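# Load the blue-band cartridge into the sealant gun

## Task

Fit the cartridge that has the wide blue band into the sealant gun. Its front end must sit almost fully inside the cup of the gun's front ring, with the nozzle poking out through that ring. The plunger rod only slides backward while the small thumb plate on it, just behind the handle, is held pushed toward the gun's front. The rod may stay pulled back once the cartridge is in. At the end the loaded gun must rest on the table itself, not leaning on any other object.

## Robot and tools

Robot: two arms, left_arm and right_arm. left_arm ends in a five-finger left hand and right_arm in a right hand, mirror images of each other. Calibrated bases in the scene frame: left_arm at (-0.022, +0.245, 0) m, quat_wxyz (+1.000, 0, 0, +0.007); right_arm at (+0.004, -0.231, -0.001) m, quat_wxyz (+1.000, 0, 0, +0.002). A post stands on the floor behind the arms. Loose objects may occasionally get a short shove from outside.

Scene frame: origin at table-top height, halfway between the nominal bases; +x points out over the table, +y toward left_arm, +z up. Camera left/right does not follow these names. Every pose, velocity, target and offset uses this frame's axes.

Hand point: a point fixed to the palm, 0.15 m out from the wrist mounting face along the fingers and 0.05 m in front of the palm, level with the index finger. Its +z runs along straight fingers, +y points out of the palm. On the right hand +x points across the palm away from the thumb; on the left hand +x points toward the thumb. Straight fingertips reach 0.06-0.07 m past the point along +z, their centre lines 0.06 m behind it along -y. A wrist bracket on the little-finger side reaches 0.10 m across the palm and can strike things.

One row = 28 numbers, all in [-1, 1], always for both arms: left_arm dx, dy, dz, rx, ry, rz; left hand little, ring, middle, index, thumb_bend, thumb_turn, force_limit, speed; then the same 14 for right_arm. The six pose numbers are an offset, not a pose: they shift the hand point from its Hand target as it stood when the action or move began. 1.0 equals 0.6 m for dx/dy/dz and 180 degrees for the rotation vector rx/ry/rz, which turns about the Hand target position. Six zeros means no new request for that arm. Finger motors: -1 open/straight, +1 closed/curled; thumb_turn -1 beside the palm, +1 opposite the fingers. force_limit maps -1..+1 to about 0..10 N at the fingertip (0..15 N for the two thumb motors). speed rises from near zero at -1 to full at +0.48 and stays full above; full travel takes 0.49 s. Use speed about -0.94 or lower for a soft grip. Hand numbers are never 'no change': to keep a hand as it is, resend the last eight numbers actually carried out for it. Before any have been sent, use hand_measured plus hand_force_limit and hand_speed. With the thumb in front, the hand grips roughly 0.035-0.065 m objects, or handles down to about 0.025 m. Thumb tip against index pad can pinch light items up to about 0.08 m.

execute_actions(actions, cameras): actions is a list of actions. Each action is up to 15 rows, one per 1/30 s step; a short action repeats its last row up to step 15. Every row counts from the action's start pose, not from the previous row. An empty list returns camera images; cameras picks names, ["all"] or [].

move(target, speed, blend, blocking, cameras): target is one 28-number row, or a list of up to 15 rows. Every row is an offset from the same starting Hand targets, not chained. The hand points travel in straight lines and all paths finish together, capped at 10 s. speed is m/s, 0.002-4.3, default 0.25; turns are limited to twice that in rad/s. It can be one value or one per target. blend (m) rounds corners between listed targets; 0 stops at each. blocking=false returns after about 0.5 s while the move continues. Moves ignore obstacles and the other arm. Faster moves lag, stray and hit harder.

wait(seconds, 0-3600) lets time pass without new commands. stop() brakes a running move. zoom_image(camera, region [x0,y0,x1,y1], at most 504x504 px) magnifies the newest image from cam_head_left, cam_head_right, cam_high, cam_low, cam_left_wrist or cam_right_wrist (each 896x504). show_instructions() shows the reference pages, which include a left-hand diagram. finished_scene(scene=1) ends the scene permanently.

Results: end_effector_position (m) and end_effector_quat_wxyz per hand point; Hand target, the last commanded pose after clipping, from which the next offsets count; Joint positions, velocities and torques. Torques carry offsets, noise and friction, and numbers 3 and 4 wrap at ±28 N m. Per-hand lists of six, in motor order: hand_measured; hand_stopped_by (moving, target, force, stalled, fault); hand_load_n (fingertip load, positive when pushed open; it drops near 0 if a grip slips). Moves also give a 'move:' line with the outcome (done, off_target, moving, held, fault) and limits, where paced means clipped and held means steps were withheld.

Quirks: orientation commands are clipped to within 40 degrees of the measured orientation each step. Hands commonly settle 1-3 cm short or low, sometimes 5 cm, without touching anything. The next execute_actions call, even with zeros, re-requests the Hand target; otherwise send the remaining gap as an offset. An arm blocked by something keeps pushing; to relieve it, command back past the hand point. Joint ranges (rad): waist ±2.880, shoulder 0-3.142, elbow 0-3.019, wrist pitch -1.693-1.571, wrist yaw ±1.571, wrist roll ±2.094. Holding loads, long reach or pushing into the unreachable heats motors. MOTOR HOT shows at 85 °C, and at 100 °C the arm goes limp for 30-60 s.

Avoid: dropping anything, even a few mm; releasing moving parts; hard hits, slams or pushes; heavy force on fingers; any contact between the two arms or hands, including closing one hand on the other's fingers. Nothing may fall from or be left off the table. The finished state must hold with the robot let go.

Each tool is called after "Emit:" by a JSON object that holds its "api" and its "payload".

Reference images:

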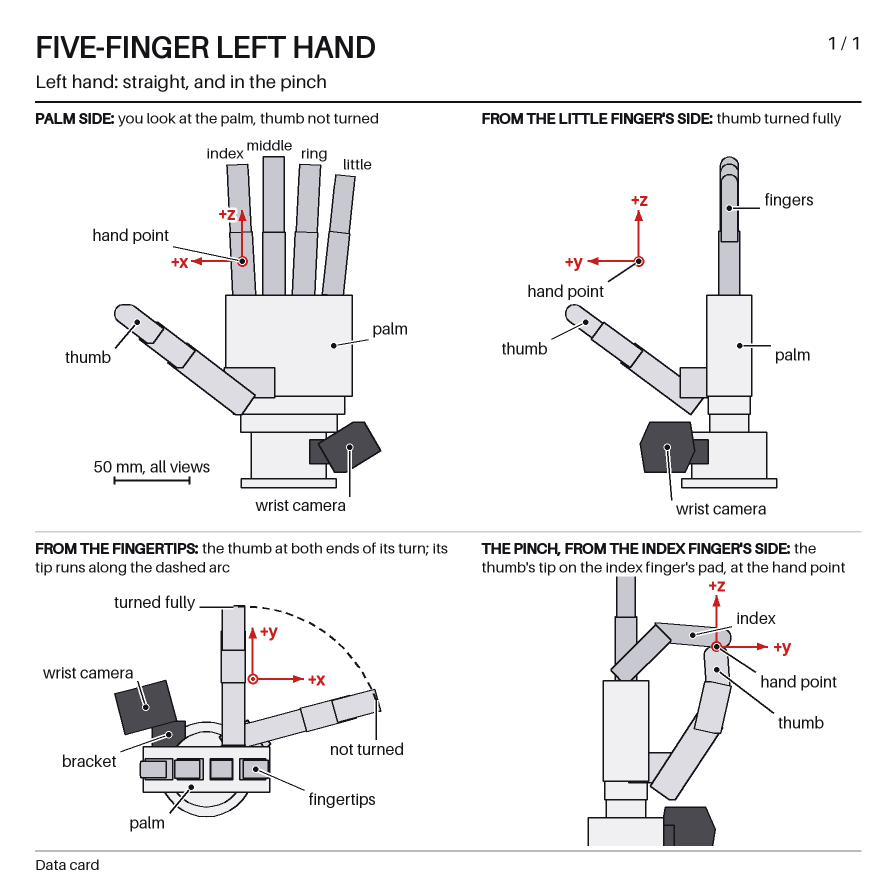

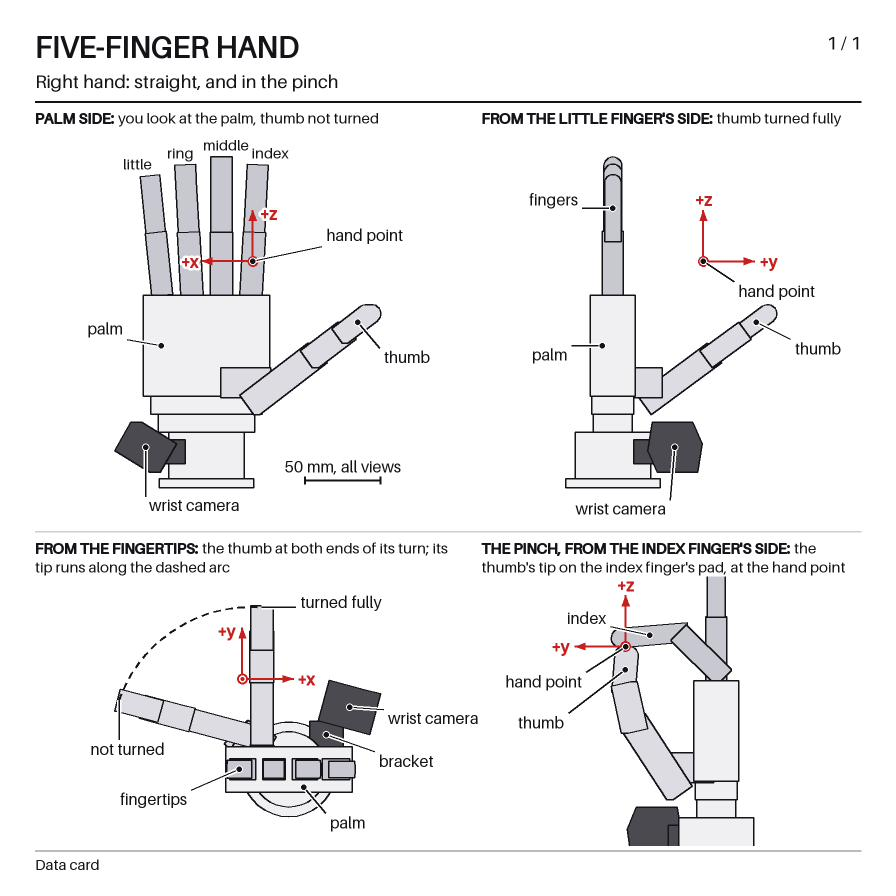

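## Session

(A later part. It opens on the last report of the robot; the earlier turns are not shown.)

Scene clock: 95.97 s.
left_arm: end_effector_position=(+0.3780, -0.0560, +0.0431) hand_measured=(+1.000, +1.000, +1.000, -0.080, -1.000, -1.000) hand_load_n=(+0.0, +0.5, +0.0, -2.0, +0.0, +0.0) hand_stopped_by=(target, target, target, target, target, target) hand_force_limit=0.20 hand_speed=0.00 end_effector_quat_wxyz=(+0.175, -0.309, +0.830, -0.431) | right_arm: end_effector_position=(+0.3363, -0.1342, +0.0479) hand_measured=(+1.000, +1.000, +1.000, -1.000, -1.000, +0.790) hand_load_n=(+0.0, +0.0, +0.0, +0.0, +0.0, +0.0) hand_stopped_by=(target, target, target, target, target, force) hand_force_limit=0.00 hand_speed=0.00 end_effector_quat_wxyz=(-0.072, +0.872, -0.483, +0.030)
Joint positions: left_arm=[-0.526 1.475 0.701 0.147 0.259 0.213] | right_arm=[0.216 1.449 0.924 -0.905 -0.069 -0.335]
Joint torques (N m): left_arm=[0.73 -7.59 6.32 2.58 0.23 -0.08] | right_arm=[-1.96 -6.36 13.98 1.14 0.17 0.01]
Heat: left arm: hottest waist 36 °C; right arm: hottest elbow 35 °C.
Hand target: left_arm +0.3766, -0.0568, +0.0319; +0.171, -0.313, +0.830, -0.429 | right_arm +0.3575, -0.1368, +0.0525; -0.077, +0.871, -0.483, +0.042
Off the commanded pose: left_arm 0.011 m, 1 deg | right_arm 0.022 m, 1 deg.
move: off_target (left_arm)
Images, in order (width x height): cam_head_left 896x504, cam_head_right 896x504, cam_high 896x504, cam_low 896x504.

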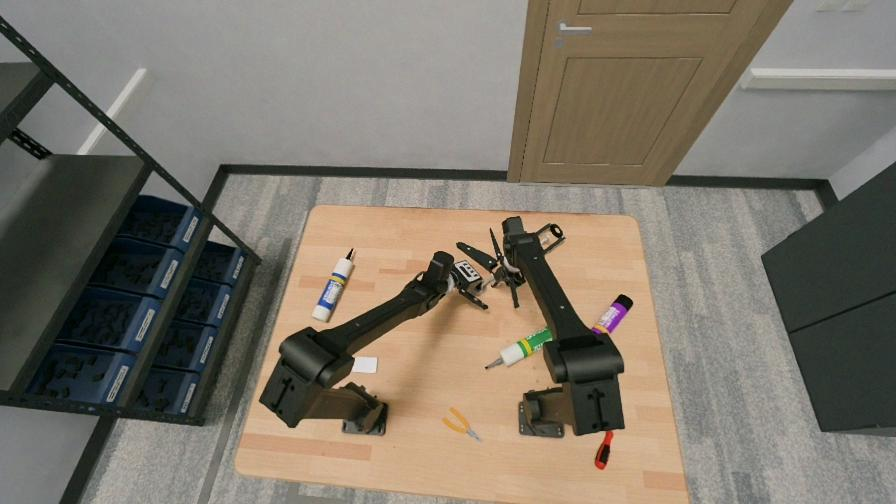

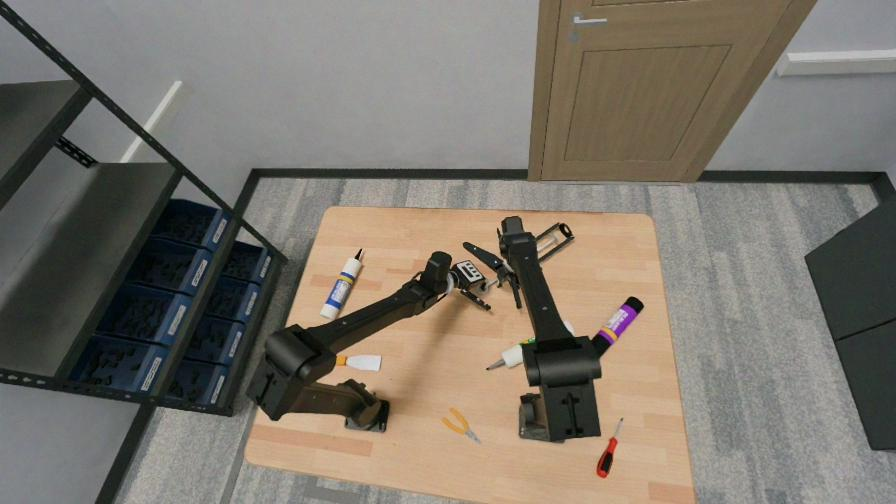

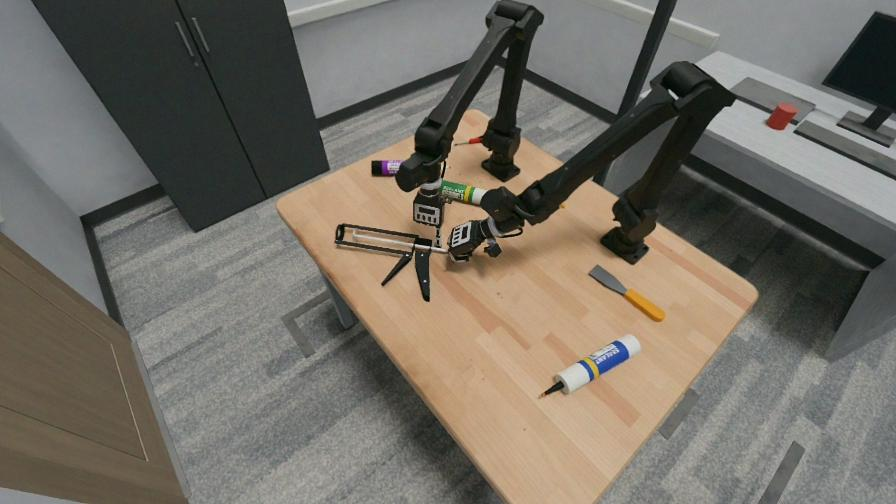

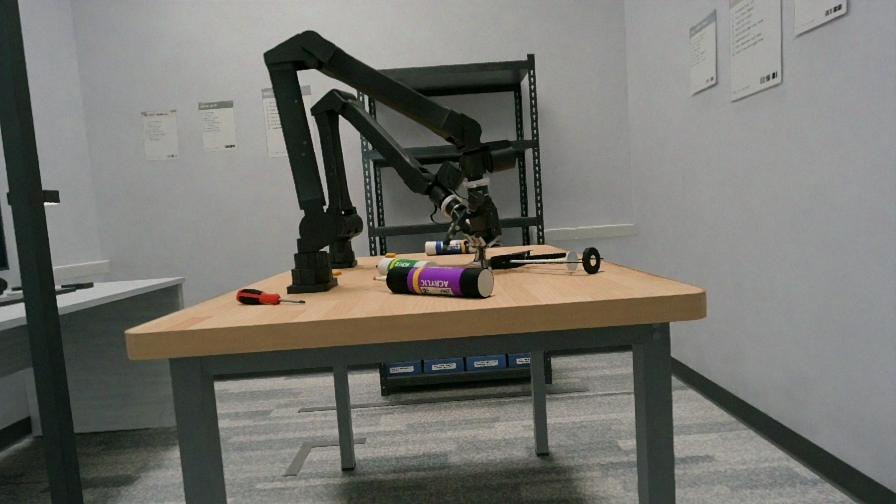

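Emit:
{"api": "move", "payload": {"target": [0,0,0.04,0,0,0,1,1,1,-0.08,-1,-1,0.2,0, 0,0,0,0,0,0,1,1,1,-1,-1,0.9,0,0], "speed": 0.05}}

Emit:
{"api": "move", "payload": {"target": [-0.009,0.011,-0.016,0,0,0,1,1,1,-0.08,-1,-1,0.2,0, 0,0,0,0,0,0,1,1,1,-1,-1,0.9,0,0], "speed": 0.05, "cameras": ["cam_high","cam_low","cam_head_left","cam_head_right"]}}

Emit:
{"api": "zoom_image", "payload": {"camera": "cam_head_left", "region": [460, 270, 500, 300]}}

Emit:
{"api": "zoom_image", "payload": {"camera": "cam_low", "region": [455, 240, 505, 275]}}

Scene clock: 97.23 s.
left_arm: end_effector_position=(+0.3730, -0.0532, +0.0470) hand_measured=(+1.000, +1.000, +1.000, -0.080, -1.000, -1.000) hand_load_n=(+0.0, +0.0, +0.0, +0.0, +0.0, +0.0) hand_stopped_by=(target, target, target, target, target, target) hand_force_limit=0.20 hand_speed=0.00 end_effector_quat_wxyz=(+0.171, -0.311, +0.832, -0.426) | right_arm: end_effector_position=(+0.3363, -0.1342, +0.0479) hand_measured=(+1.000, +1.000, +1.000, -1.000, -1.000, +0.790) hand_load_n=(+0.0, +0.0, +0.0, +0.0, -0.5, +0.0) hand_stopped_by=(target, target, target, target, target, force) hand_force_limit=0.00 hand_speed=0.00 end_effector_quat_wxyz=(-0.072, +0.872, -0.483, +0.030)
Joint positions: left_arm=[-0.526 1.453 0.701 0.11 0.259 0.213] | right_arm=[0.216 1.449 0.924 -0.905 -0.069 -0.335]
Joint torques (N m): left_arm=[1.38 -9.35 8.34 1.09 0.19 -0.1] | right_arm=[-1.96 -6.36 13.98 1.14 0.17 0.01]
Heat: left arm: hottest waist 36 °C; right arm: hottest elbow 35 °C.
Hand target: left_arm +0.3765, -0.0567, +0.0559; +0.171, -0.313, +0.830, -0.429 | right_arm +0.3575, -0.1368, +0.0525; -0.077, +0.871, -0.483, +0.042
Off the commanded pose: left_arm 0.010 m, 1 deg | right_arm 0.022 m, 1 deg.
move: done

Scene clock: 97.77 s.
left_arm: end_effector_position=(+0.3724, -0.0537, +0.0471) hand_measured=(+1.000, +1.000, +1.000, -0.080, -1.000, -1.000) hand_load_n=(+0.0, +0.0, +0.0, +0.0, +0.0, -0.5) hand_stopped_by=(target, target, target, target, target, target) hand_force_limit=0.20 hand_speed=0.00 end_effector_quat_wxyz=(+0.169, -0.310, +0.832, -0.427) | right_arm: end_effector_position=(+0.3363, -0.1342, +0.0479) hand_measured=(+1.000, +1.000, +1.000, -1.000, -1.000, +0.790) hand_load_n=(+0.0, +0.0, +0.0, +0.0, +0.0, +0.0) hand_stopped_by=(target, target, target, target, target, force) hand_force_limit=0.00 hand_speed=0.00 end_effector_quat_wxyz=(-0.072, +0.872, -0.483, +0.030)
Joint positions: left_arm=[-0.526 1.453 0.701 0.11 0.263 0.213] | right_arm=[0.216 1.449 0.924 -0.905 -0.069 -0.335]
Joint torques (N m): left_arm=[1.55 -9.88 6.02 2.17 0.26 -0.04] | right_arm=[-1.96 -6.36 13.98 1.14 0.17 0.01]
Heat: left arm: hottest waist 36 °C; right arm: hottest elbow 35 °C.
Hand target: left_arm +0.3711, -0.0502, +0.0463; +0.171, -0.313, +0.830, -0.429 | right_arm +0.3575, -0.1368, +0.0525; -0.077, +0.871, -0.483, +0.042
Off the commanded pose: left_arm 0.004 m, 1 deg | right_arm 0.022 m, 1 deg.
move: done
Images, in order (width x height): cam_head_left 896x504, cam_head_right 896x504, cam_high 896x504, cam_low 896x504.

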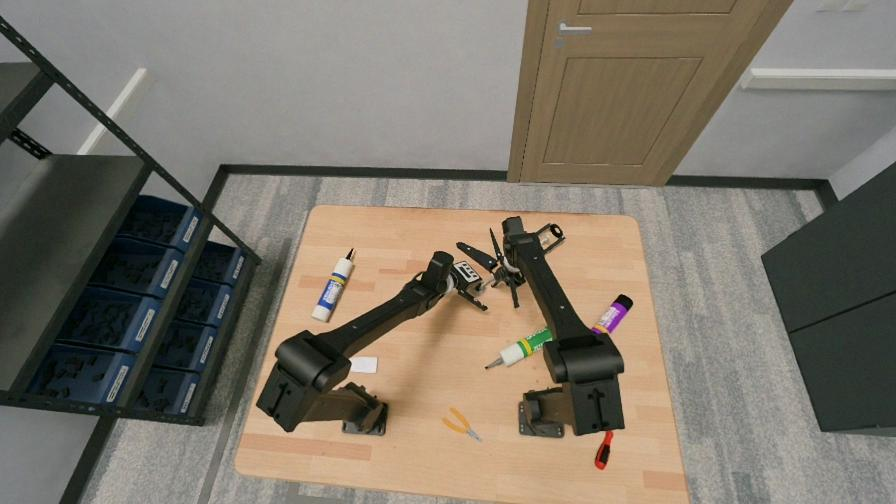

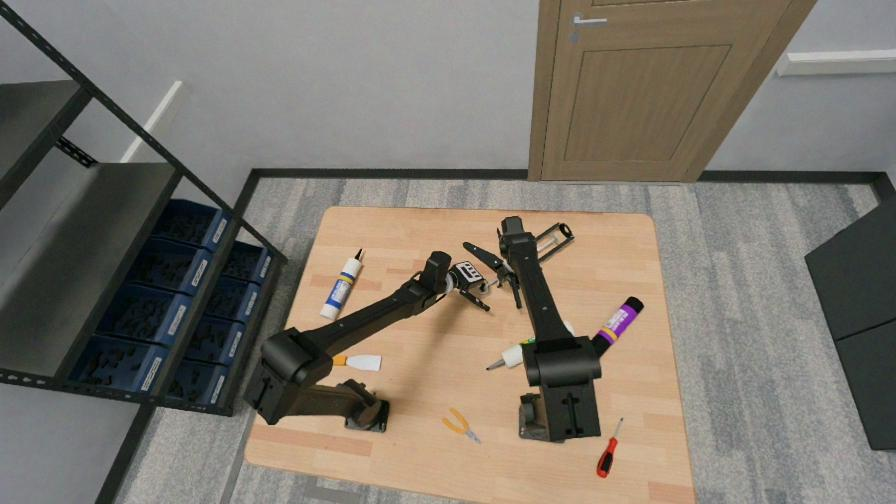

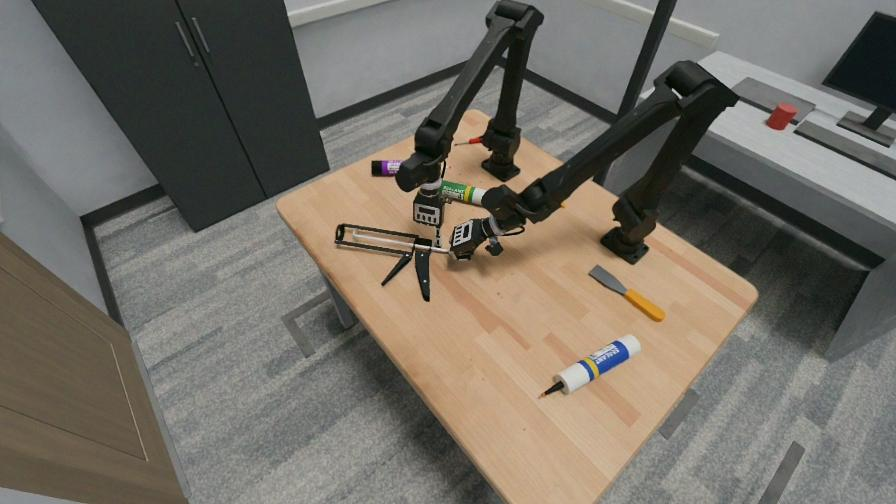

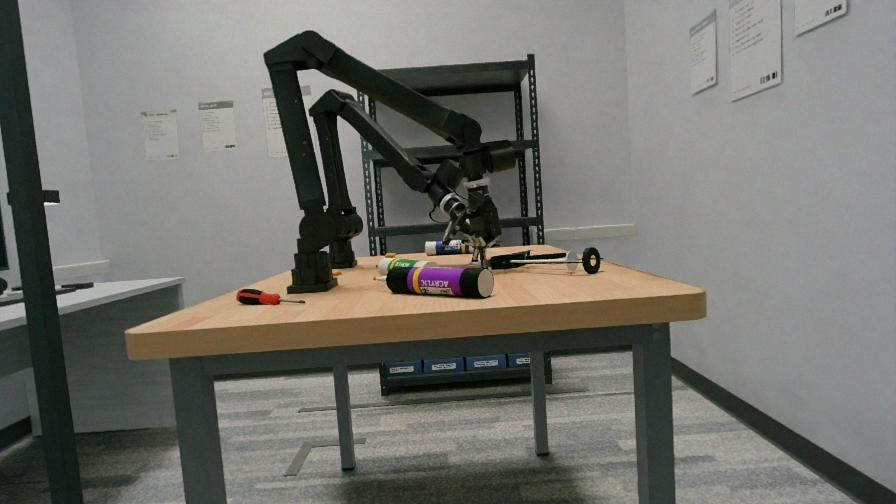

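Scaled by 12.600 from the camera's image (finer frame: 1280x720).

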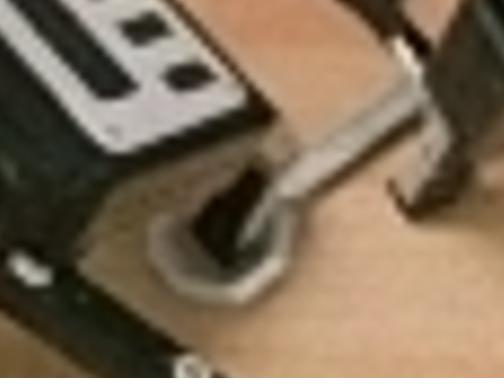

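Scaled by 10.080 from the camera's image (finer frame: 1280x720).

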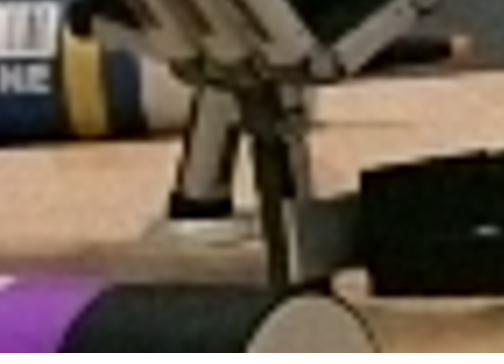

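Emit:
{"api": "move", "payload": {"target": [0,0,-0.026,0,0,0,1,1,1,-0.08,-1,-1,0.2,0, 0,0,0,0,0,0,1,1,1,-1,-1,0.9,0,0], "speed": 0.05, "cameras": ["cam_low","cam_head_left"]}}

Emit:
{"api": "zoom_image", "payload": {"camera": "cam_head_left", "region": [460, 270, 500, 300]}}

Emit:
{"api": "zoom_image", "payload": {"camera": "cam_low", "region": [455, 240, 505, 275]}}

Scene clock: 98.77 s.
left_arm: end_effector_position=(+0.3717, -0.0533, +0.0408) hand_measured=(+1.000, +1.000, +1.000, -0.080, -1.000, -1.000) hand_load_n=(+0.0, +0.0, +0.0, +0.0, +0.0, +0.0) hand_stopped_by=(target, target, target, target, target, target) hand_force_limit=0.20 hand_speed=0.00 end_effector_quat_wxyz=(+0.174, -0.308, +0.830, -0.432) | right_arm: end_effector_position=(+0.3363, -0.1342, +0.0479) hand_measured=(+1.000, +1.000, +1.000, -1.000, -1.000, +0.790) hand_load_n=(+0.0, +0.0, +0.0, +0.0, +0.0, +0.5) hand_stopped_by=(target, target, target, target, target, force) hand_force_limit=0.00 hand_speed=0.00 end_effector_quat_wxyz=(-0.072, +0.872, -0.483, +0.030)
Joint positions: left_arm=[-0.526 1.465 0.681 0.156 0.263 0.213] | right_arm=[0.216 1.449 0.924 -0.905 -0.069 -0.335]
Joint torques (N m): left_arm=[1.61 -7.59 6.13 2.52 0.32 -0.04] | right_arm=[-1.9 -6.3 13.98 1.14 0.17 0.01]
Heat: left arm: hottest waist 36 °C; right arm: hottest elbow 35 °C.
Hand target: left_arm +0.3710, -0.0501, +0.0306; +0.171, -0.313, +0.830, -0.429 | right_arm +0.3575, -0.1368, +0.0525; -0.077, +0.871, -0.483, +0.042
Off the commanded pose: left_arm 0.011 m, 1 deg | right_arm 0.022 m, 1 deg.
move: off_target (left_arm)
Images, in order (width x height): cam_head_left 896x504, cam_low 896x504.

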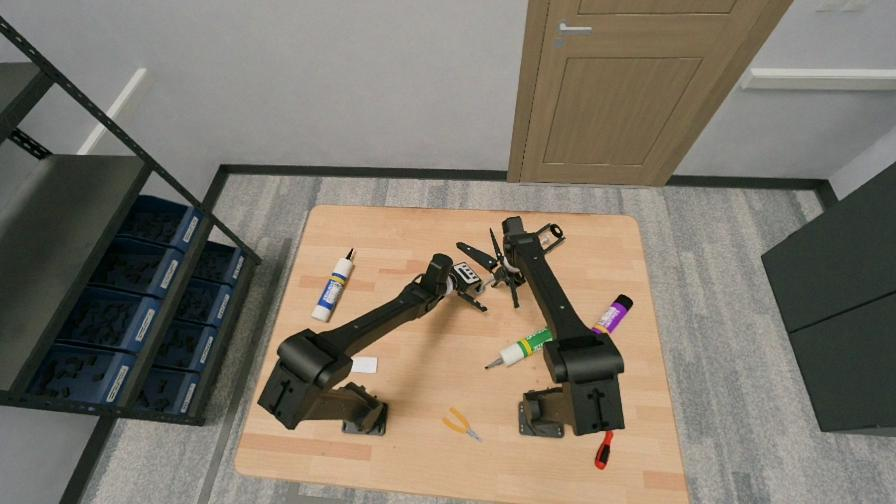

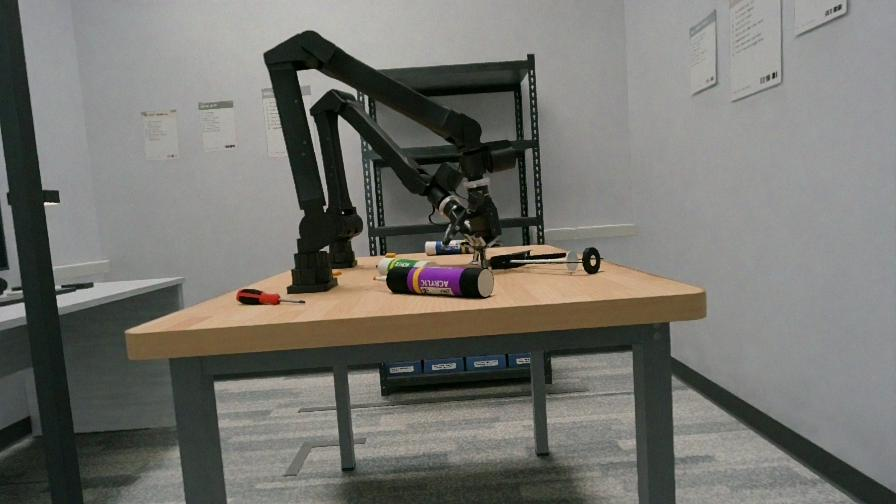

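Scaled by 12.600 from the camera's image (finer frame: 1280x720).

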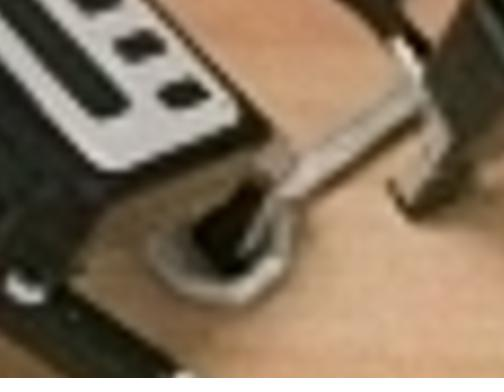

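Scaled by 10.080 from the camera's image (finer frame: 1280x720).

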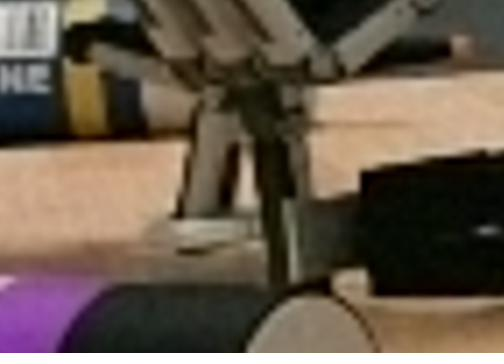

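Emit:
{"api": "move", "payload": {"target": [0,0,-0.025,0,0,0,1,1,1,-0.08,-1,-1,0.2,0, 0,0,0,0,0,0,1,1,1,-1,-1,0.9,0,0], "speed": 0.05, "cameras": ["cam_low","cam_head_left","cam_head_right"]}}

Emit:
{"api": "zoom_image", "payload": {"camera": "cam_head_left", "region": [460, 270, 500, 300]}}

Emit:
{"api": "zoom_image", "payload": {"camera": "cam_low", "region": [455, 240, 505, 275]}}

Scene clock: 99.73 s.
left_arm: end_effector_position=(+0.3739, -0.0544, +0.0322) hand_measured=(+1.000, +1.000, +1.000, -0.080, -1.000, -1.000) hand_load_n=(+0.0, +0.0, +0.0, -2.0, +0.0, +0.0) hand_stopped_by=(target, target, target, target, target, target) hand_force_limit=0.20 hand_speed=0.00 end_effector_quat_wxyz=(+0.177, -0.306, +0.827, -0.437) | right_arm: end_effector_position=(+0.3363, -0.1342, +0.0479) hand_measured=(+1.000, +1.000, +1.000, -1.000, -1.000, +0.790) hand_load_n=(+0.0, +0.0, +0.0, +0.0, +0.0, +0.0) hand_stopped_by=(target, target, target, target, target, force) hand_force_limit=0.00 hand_speed=0.00 end_effector_quat_wxyz=(-0.072, +0.872, -0.483, +0.030)
Joint positions: left_arm=[-0.525 1.491 0.668 0.21 0.265 0.213] | right_arm=[0.216 1.449 0.924 -0.905 -0.069 -0.335]
Joint torques (N m): left_arm=[1.08 -6.42 5.81 2.62 0.24 -0.04] | right_arm=[-1.9 -6.36 13.98 1.14 0.17 0.01]
Heat: left arm: hottest waist 36 °C; right arm: hottest elbow 35 °C.
Hand target: left_arm +0.3712, -0.0502, +0.0157; +0.171, -0.313, +0.830, -0.429 | right_arm +0.3575, -0.1368, +0.0525; -0.077, +0.871, -0.483, +0.042
Off the commanded pose: left_arm 0.017 m, 1 deg | right_arm 0.022 m, 1 deg.
move: off_target (left_arm)
Images, in order (width x height): cam_head_left 896x504, cam_head_right 896x504, cam_low 896x504.

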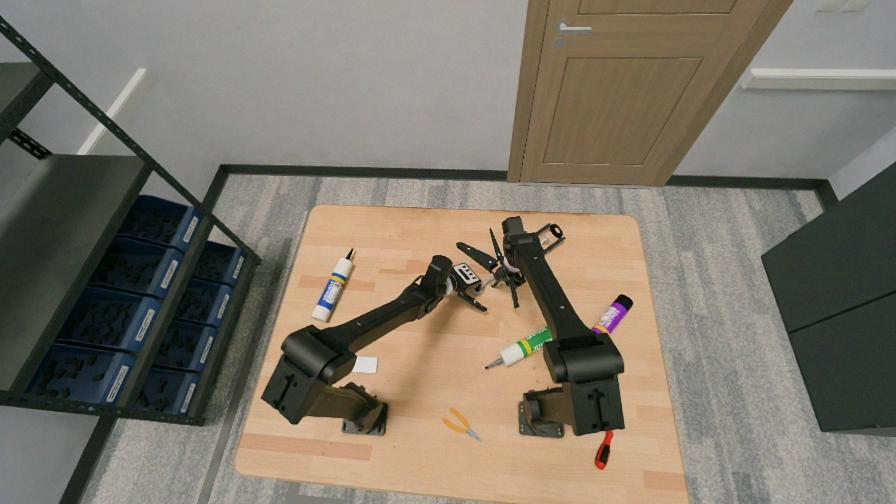

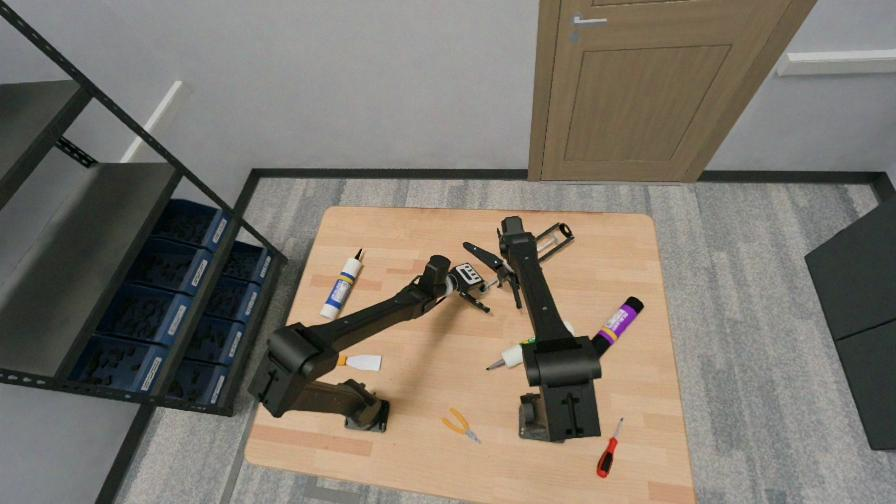

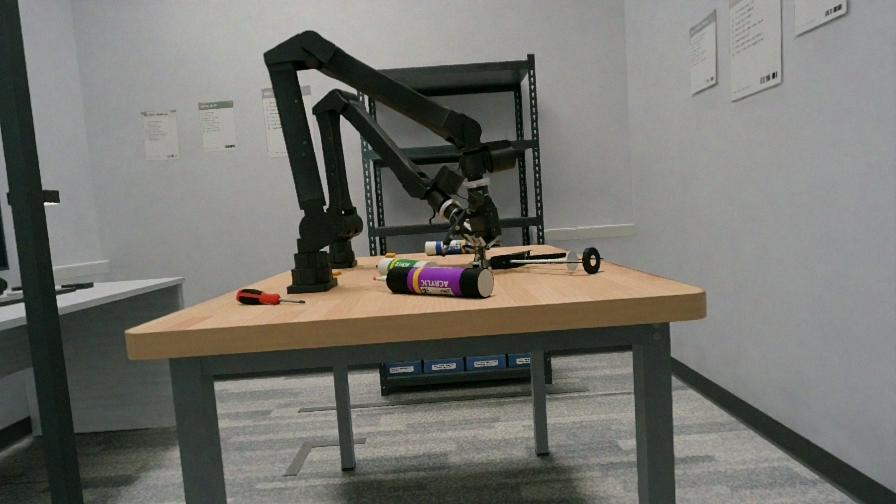

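Scaled by 12.600 from the camera's image (finer frame: 1280x720).

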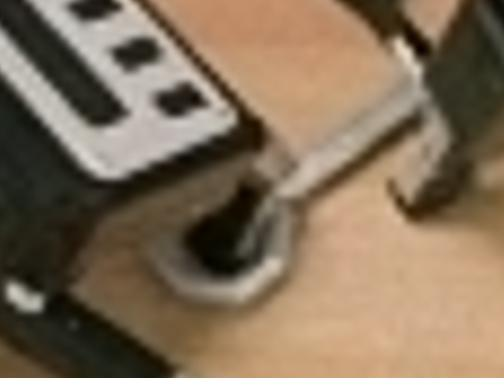

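Scaled by 10.080 from the camera's image (finer frame: 1280x720).

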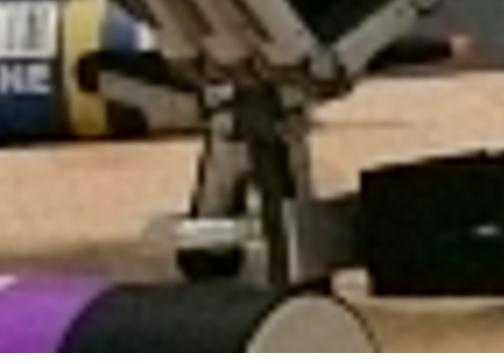

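Emit:
{"api": "move", "payload": {"target": [-0.0265,0.0425,0.005,0,0,0,1,1,1,-0.08,-1,-1,0.2,0, 0,0,0,0,0,0,1,1,1,-1,-1,0.9,0,0], "speed": 0.04, "cameras": ["cam_low","cam_head_left","cam_head_right","cam_high"]}}

Emit:
{"api": "zoom_image", "payload": {"camera": "cam_head_left", "region": [440, 240, 540, 310]}}

Emit:
{"api": "zoom_image", "payload": {"camera": "cam_low", "region": [455, 240, 505, 275]}}

Emit:
{"api": "zoom_image", "payload": {"camera": "cam_high", "region": [400, 200, 480, 270]}}

Scene clock: 101.13 s.
left_arm: end_effector_position=(+0.3654, -0.0403, +0.0315) hand_measured=(+1.000, +1.000, +1.000, -0.080, -1.000, -1.000) hand_load_n=(+0.0, +0.0, +0.0, +5.5, +0.0, +0.0) hand_stopped_by=(target, target, target, target, target, target) hand_force_limit=0.20 hand_speed=0.00 end_effector_quat_wxyz=(+0.173, -0.310, +0.823, -0.444) | right_arm: end_effector_position=(+0.3359, -0.1326, +0.0480) hand_measured=(+1.000, +1.000, +1.000, -1.000, -1.000, +0.790) hand_load_n=(+0.0, +0.5, +0.0, +0.0, +0.0, +0.0) hand_stopped_by=(target, target, target, target, target, force) hand_force_limit=0.00 hand_speed=0.00 end_effector_quat_wxyz=(-0.075, +0.872, -0.483, +0.027)
Joint positions: left_arm=[-0.496 1.462 0.625 0.229 0.297 0.213] | right_arm=[0.216 1.449 0.924 -0.905 -0.077 -0.335]
Joint torques (N m): left_arm=[2.61 -9.52 4.15 1.51 0.31 0.3] | right_arm=[-1.96 -6.42 13.97 1.14 0.51 0.02]
Heat: left arm: hottest waist 36 °C; right arm: hottest elbow 35 °C.
Hand target: left_arm +0.3551, -0.0247, +0.0186; +0.171, -0.313, +0.830, -0.429 | right_arm +0.3575, -0.1369, +0.0525; -0.076, +0.871, -0.483, +0.042
Off the commanded pose: left_arm 0.023 m, 2 deg | right_arm 0.022 m, 2 deg.
move: off_target (left_arm)
Images, in order (width x height): cam_head_left 896x504, cam_head_right 896x504, cam_high 896x504, cam_low 896x504.

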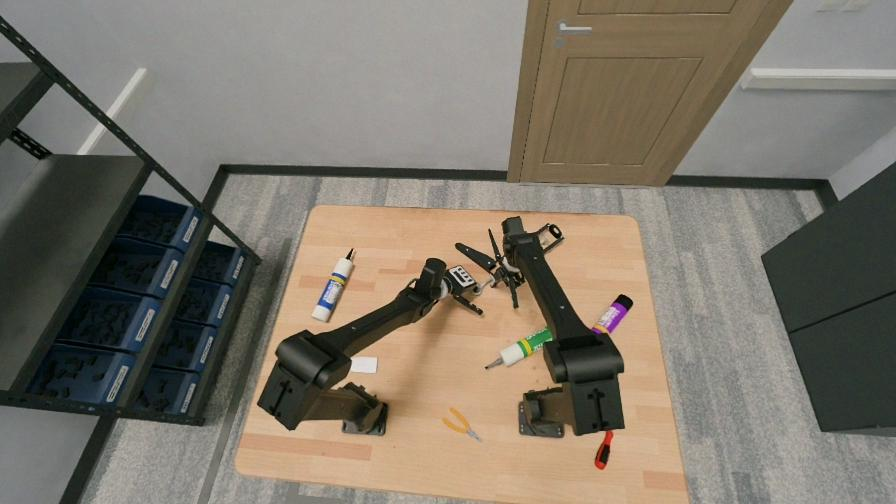

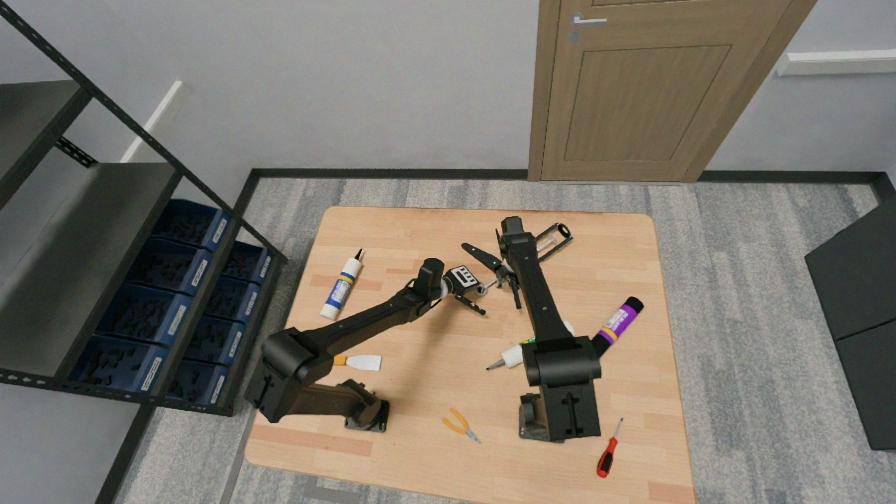

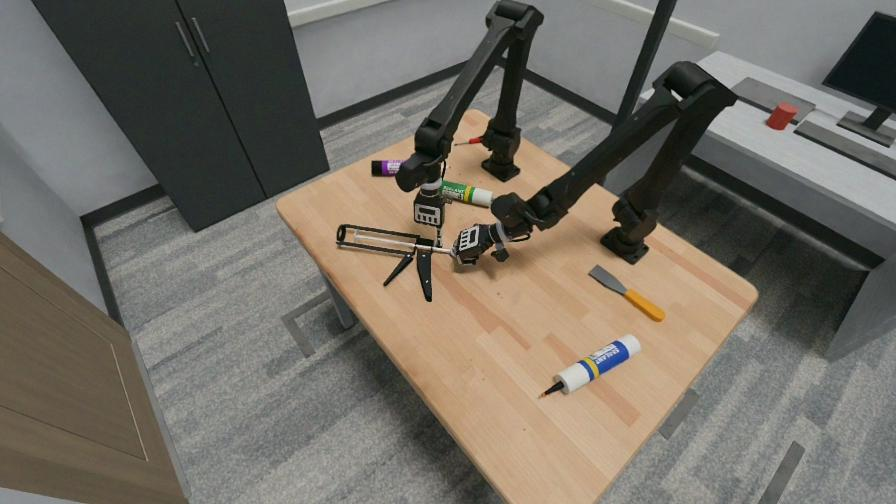

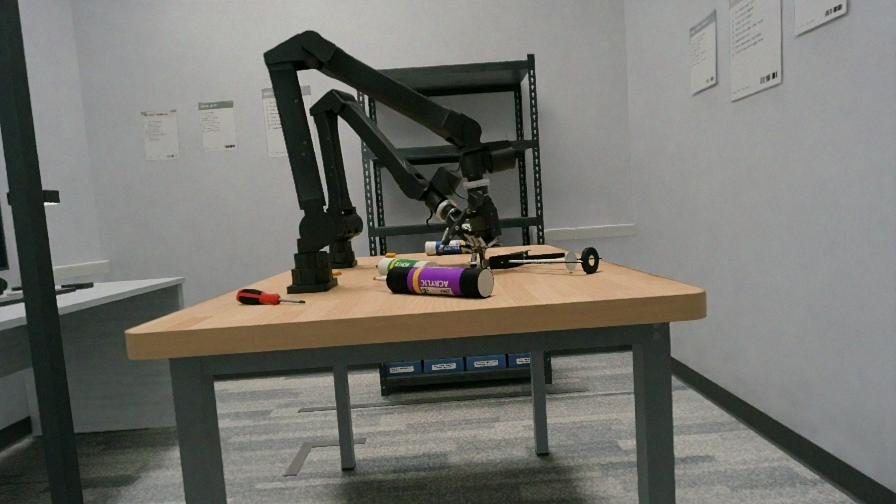

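Scaled by 5.040 from the camera's image (finer frame: 1280x720).

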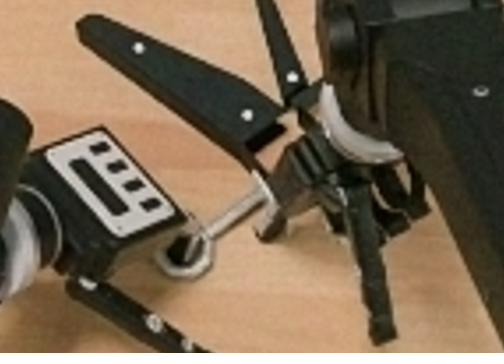

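Scaled by 10.080 from the camera's image (finer frame: 1280x720).

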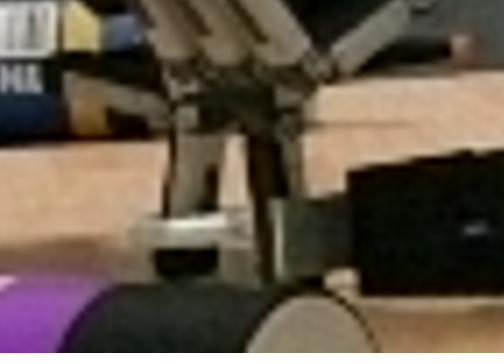

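Scaled by 6.300 from the camera's image (finer frame: 1280x720).

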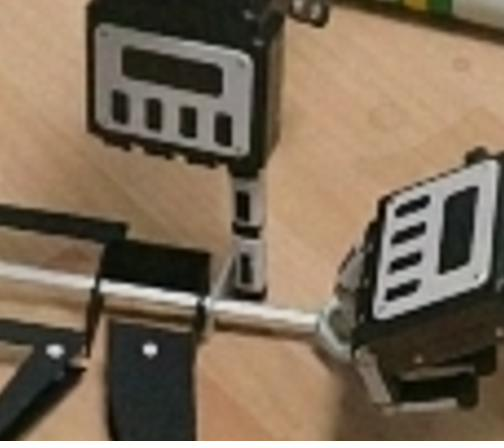

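Emit:
{"api": "move", "payload": {"target": [-0.0133,0.0213,0,0,0,0,1,1,1,-0.08,-1,-1,0.2,0, 0.0133,-0.0213,0,0,0,0,1,1,1,-1,-1,0.9,0,0], "speed": 0.04, "cameras": ["cam_low","cam_head_left","cam_head_right","cam_high"]}}

Emit:
{"api": "zoom_image", "payload": {"camera": "cam_low", "region": [455, 240, 505, 275]}}

Emit:
{"api": "zoom_image", "payload": {"camera": "cam_high", "region": [400, 200, 480, 270]}}

Scene clock: 102.20 s.
left_arm: end_effector_position=(+0.3570, -0.0332, +0.0314) hand_measured=(+1.000, +1.000, +1.000, -0.080, -1.000, -1.000) hand_load_n=(+0.0, +0.0, +0.0, +9.0, +0.0, -0.5) hand_stopped_by=(target, target, target, target, target, target) hand_force_limit=0.20 hand_speed=0.00 end_effector_quat_wxyz=(+0.170, -0.308, +0.823, -0.447) | right_arm: end_effector_position=(+0.3314, -0.1309, +0.0480) hand_measured=(+1.000, +1.000, +1.000, -1.000, -1.000, +0.790) hand_load_n=(+0.0, +0.0, +0.0, +0.0, +0.0, +0.0) hand_stopped_by=(target, target, target, target, target, force) hand_force_limit=0.00 hand_speed=0.00 end_effector_quat_wxyz=(-0.081, +0.879, -0.469, +0.013)
Joint positions: left_arm=[-0.483 1.439 0.596 0.234 0.317 0.219] | right_arm=[0.214 1.452 0.924 -0.918 -0.105 -0.366]
Joint torques (N m): left_arm=[3.66 -9.47 3.79 1.11 0.24 0.38] | right_arm=[-4.72 -5.89 15.09 1.43 1.41 -0.02]
Heat: left arm: hottest waist 36 °C; right arm: hottest elbow 35 °C.
Hand target: left_arm +0.3471, -0.0120, +0.0186; +0.171, -0.313, +0.830, -0.429 | right_arm +0.3656, -0.1497, +0.0525; -0.077, +0.871, -0.483, +0.042
Off the commanded pose: left_arm 0.027 m, 2 deg | right_arm 0.039 m, 4 deg.
move: off_target (left_arm, right_arm)
Images, in order (width x height): cam_head_left 896x504, cam_head_right 896x504, cam_high 896x504, cam_low 896x504.

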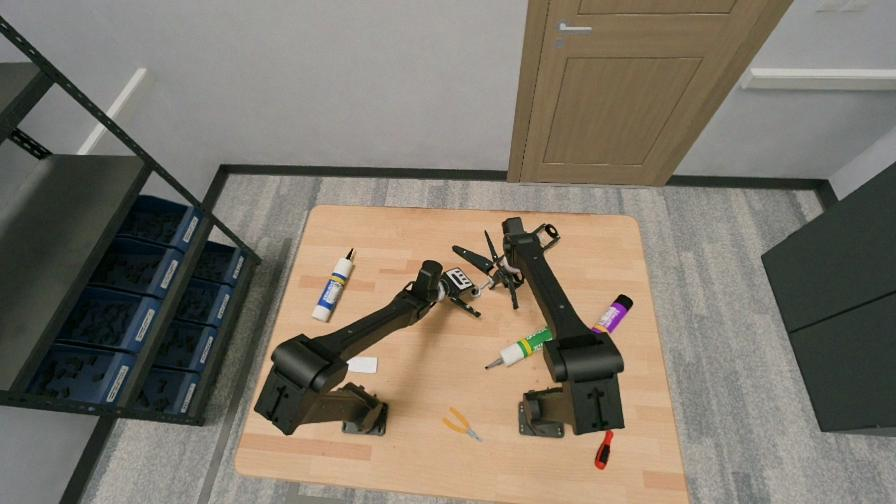

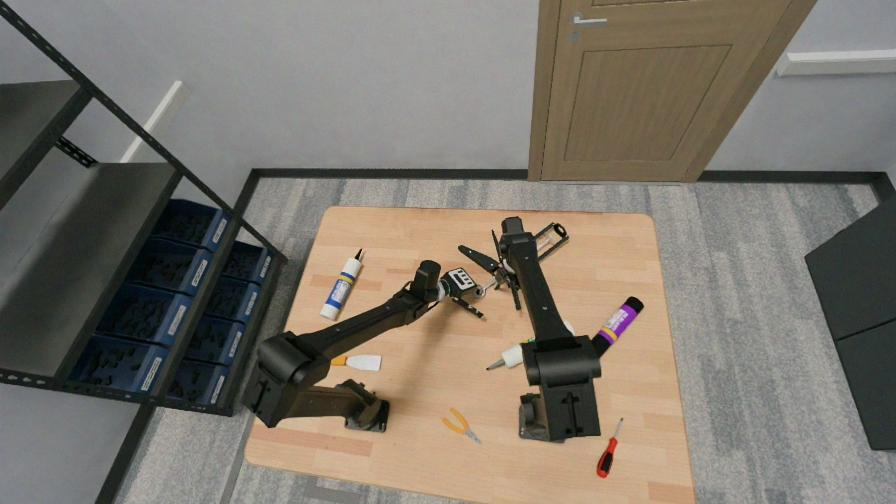

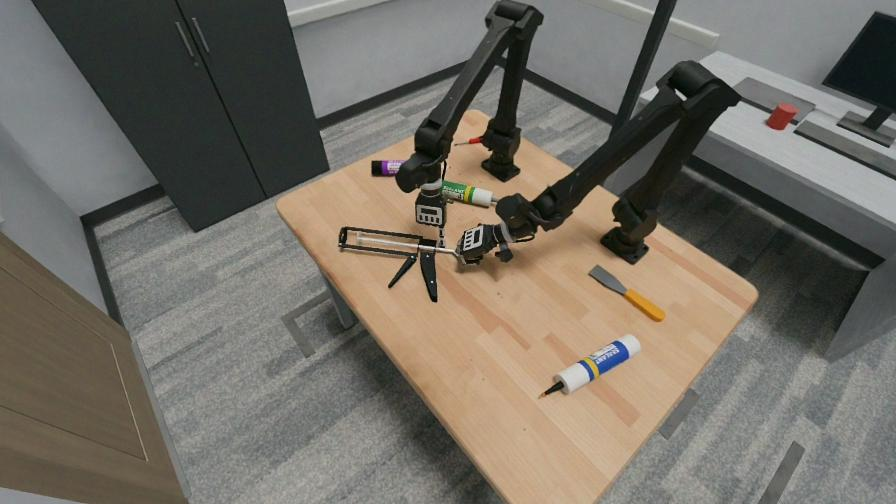

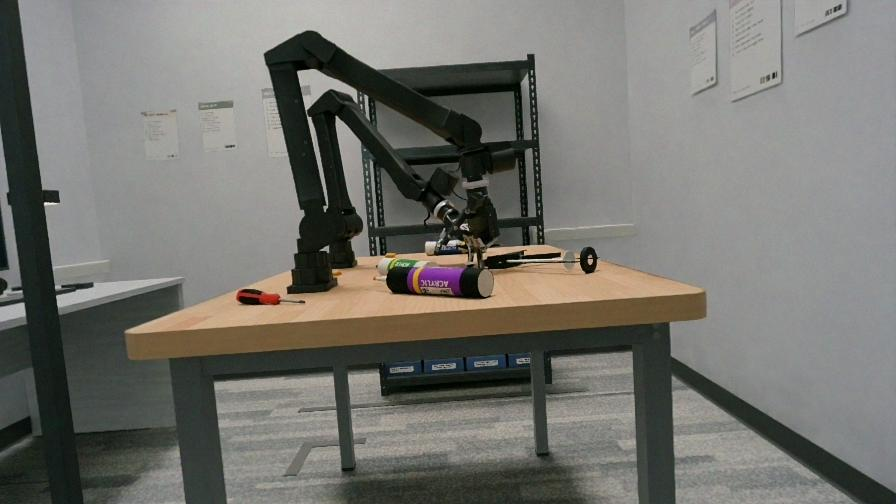

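Scaled by 10.080 from the camera's image (finer frame: 1280x720).

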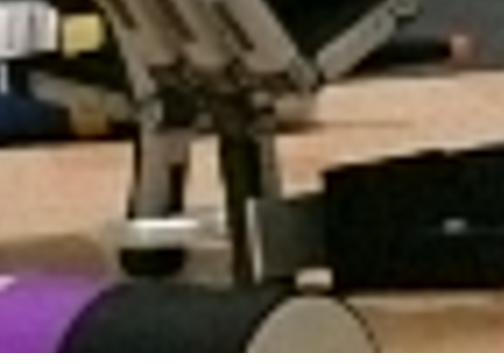

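Scaled by 6.300 from the camera's image (finer frame: 1280x720).

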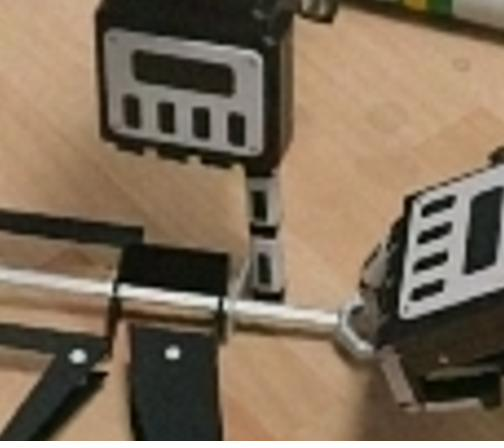

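Emit:
{"api": "zoom_image", "payload": {"camera": "cam_high", "region": [425, 230, 465, 262]}}

Emit:
{"api": "zoom_image", "payload": {"camera": "cam_head_left", "region": [470, 255, 520, 295]}}

Scaled by 12.600 from the camera's image (finer frame: 1280x720).

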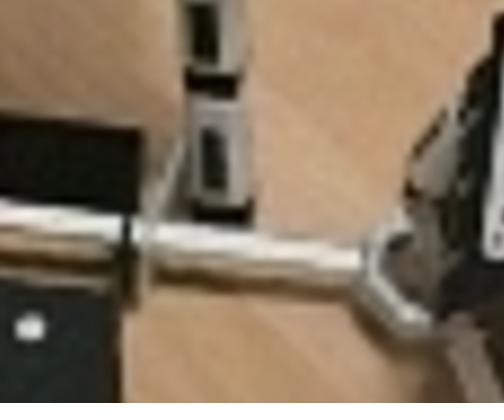

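Scaled by 10.080 from the camera's image (finer frame: 1280x720).

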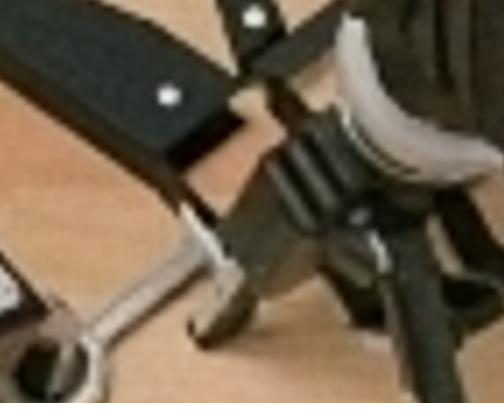

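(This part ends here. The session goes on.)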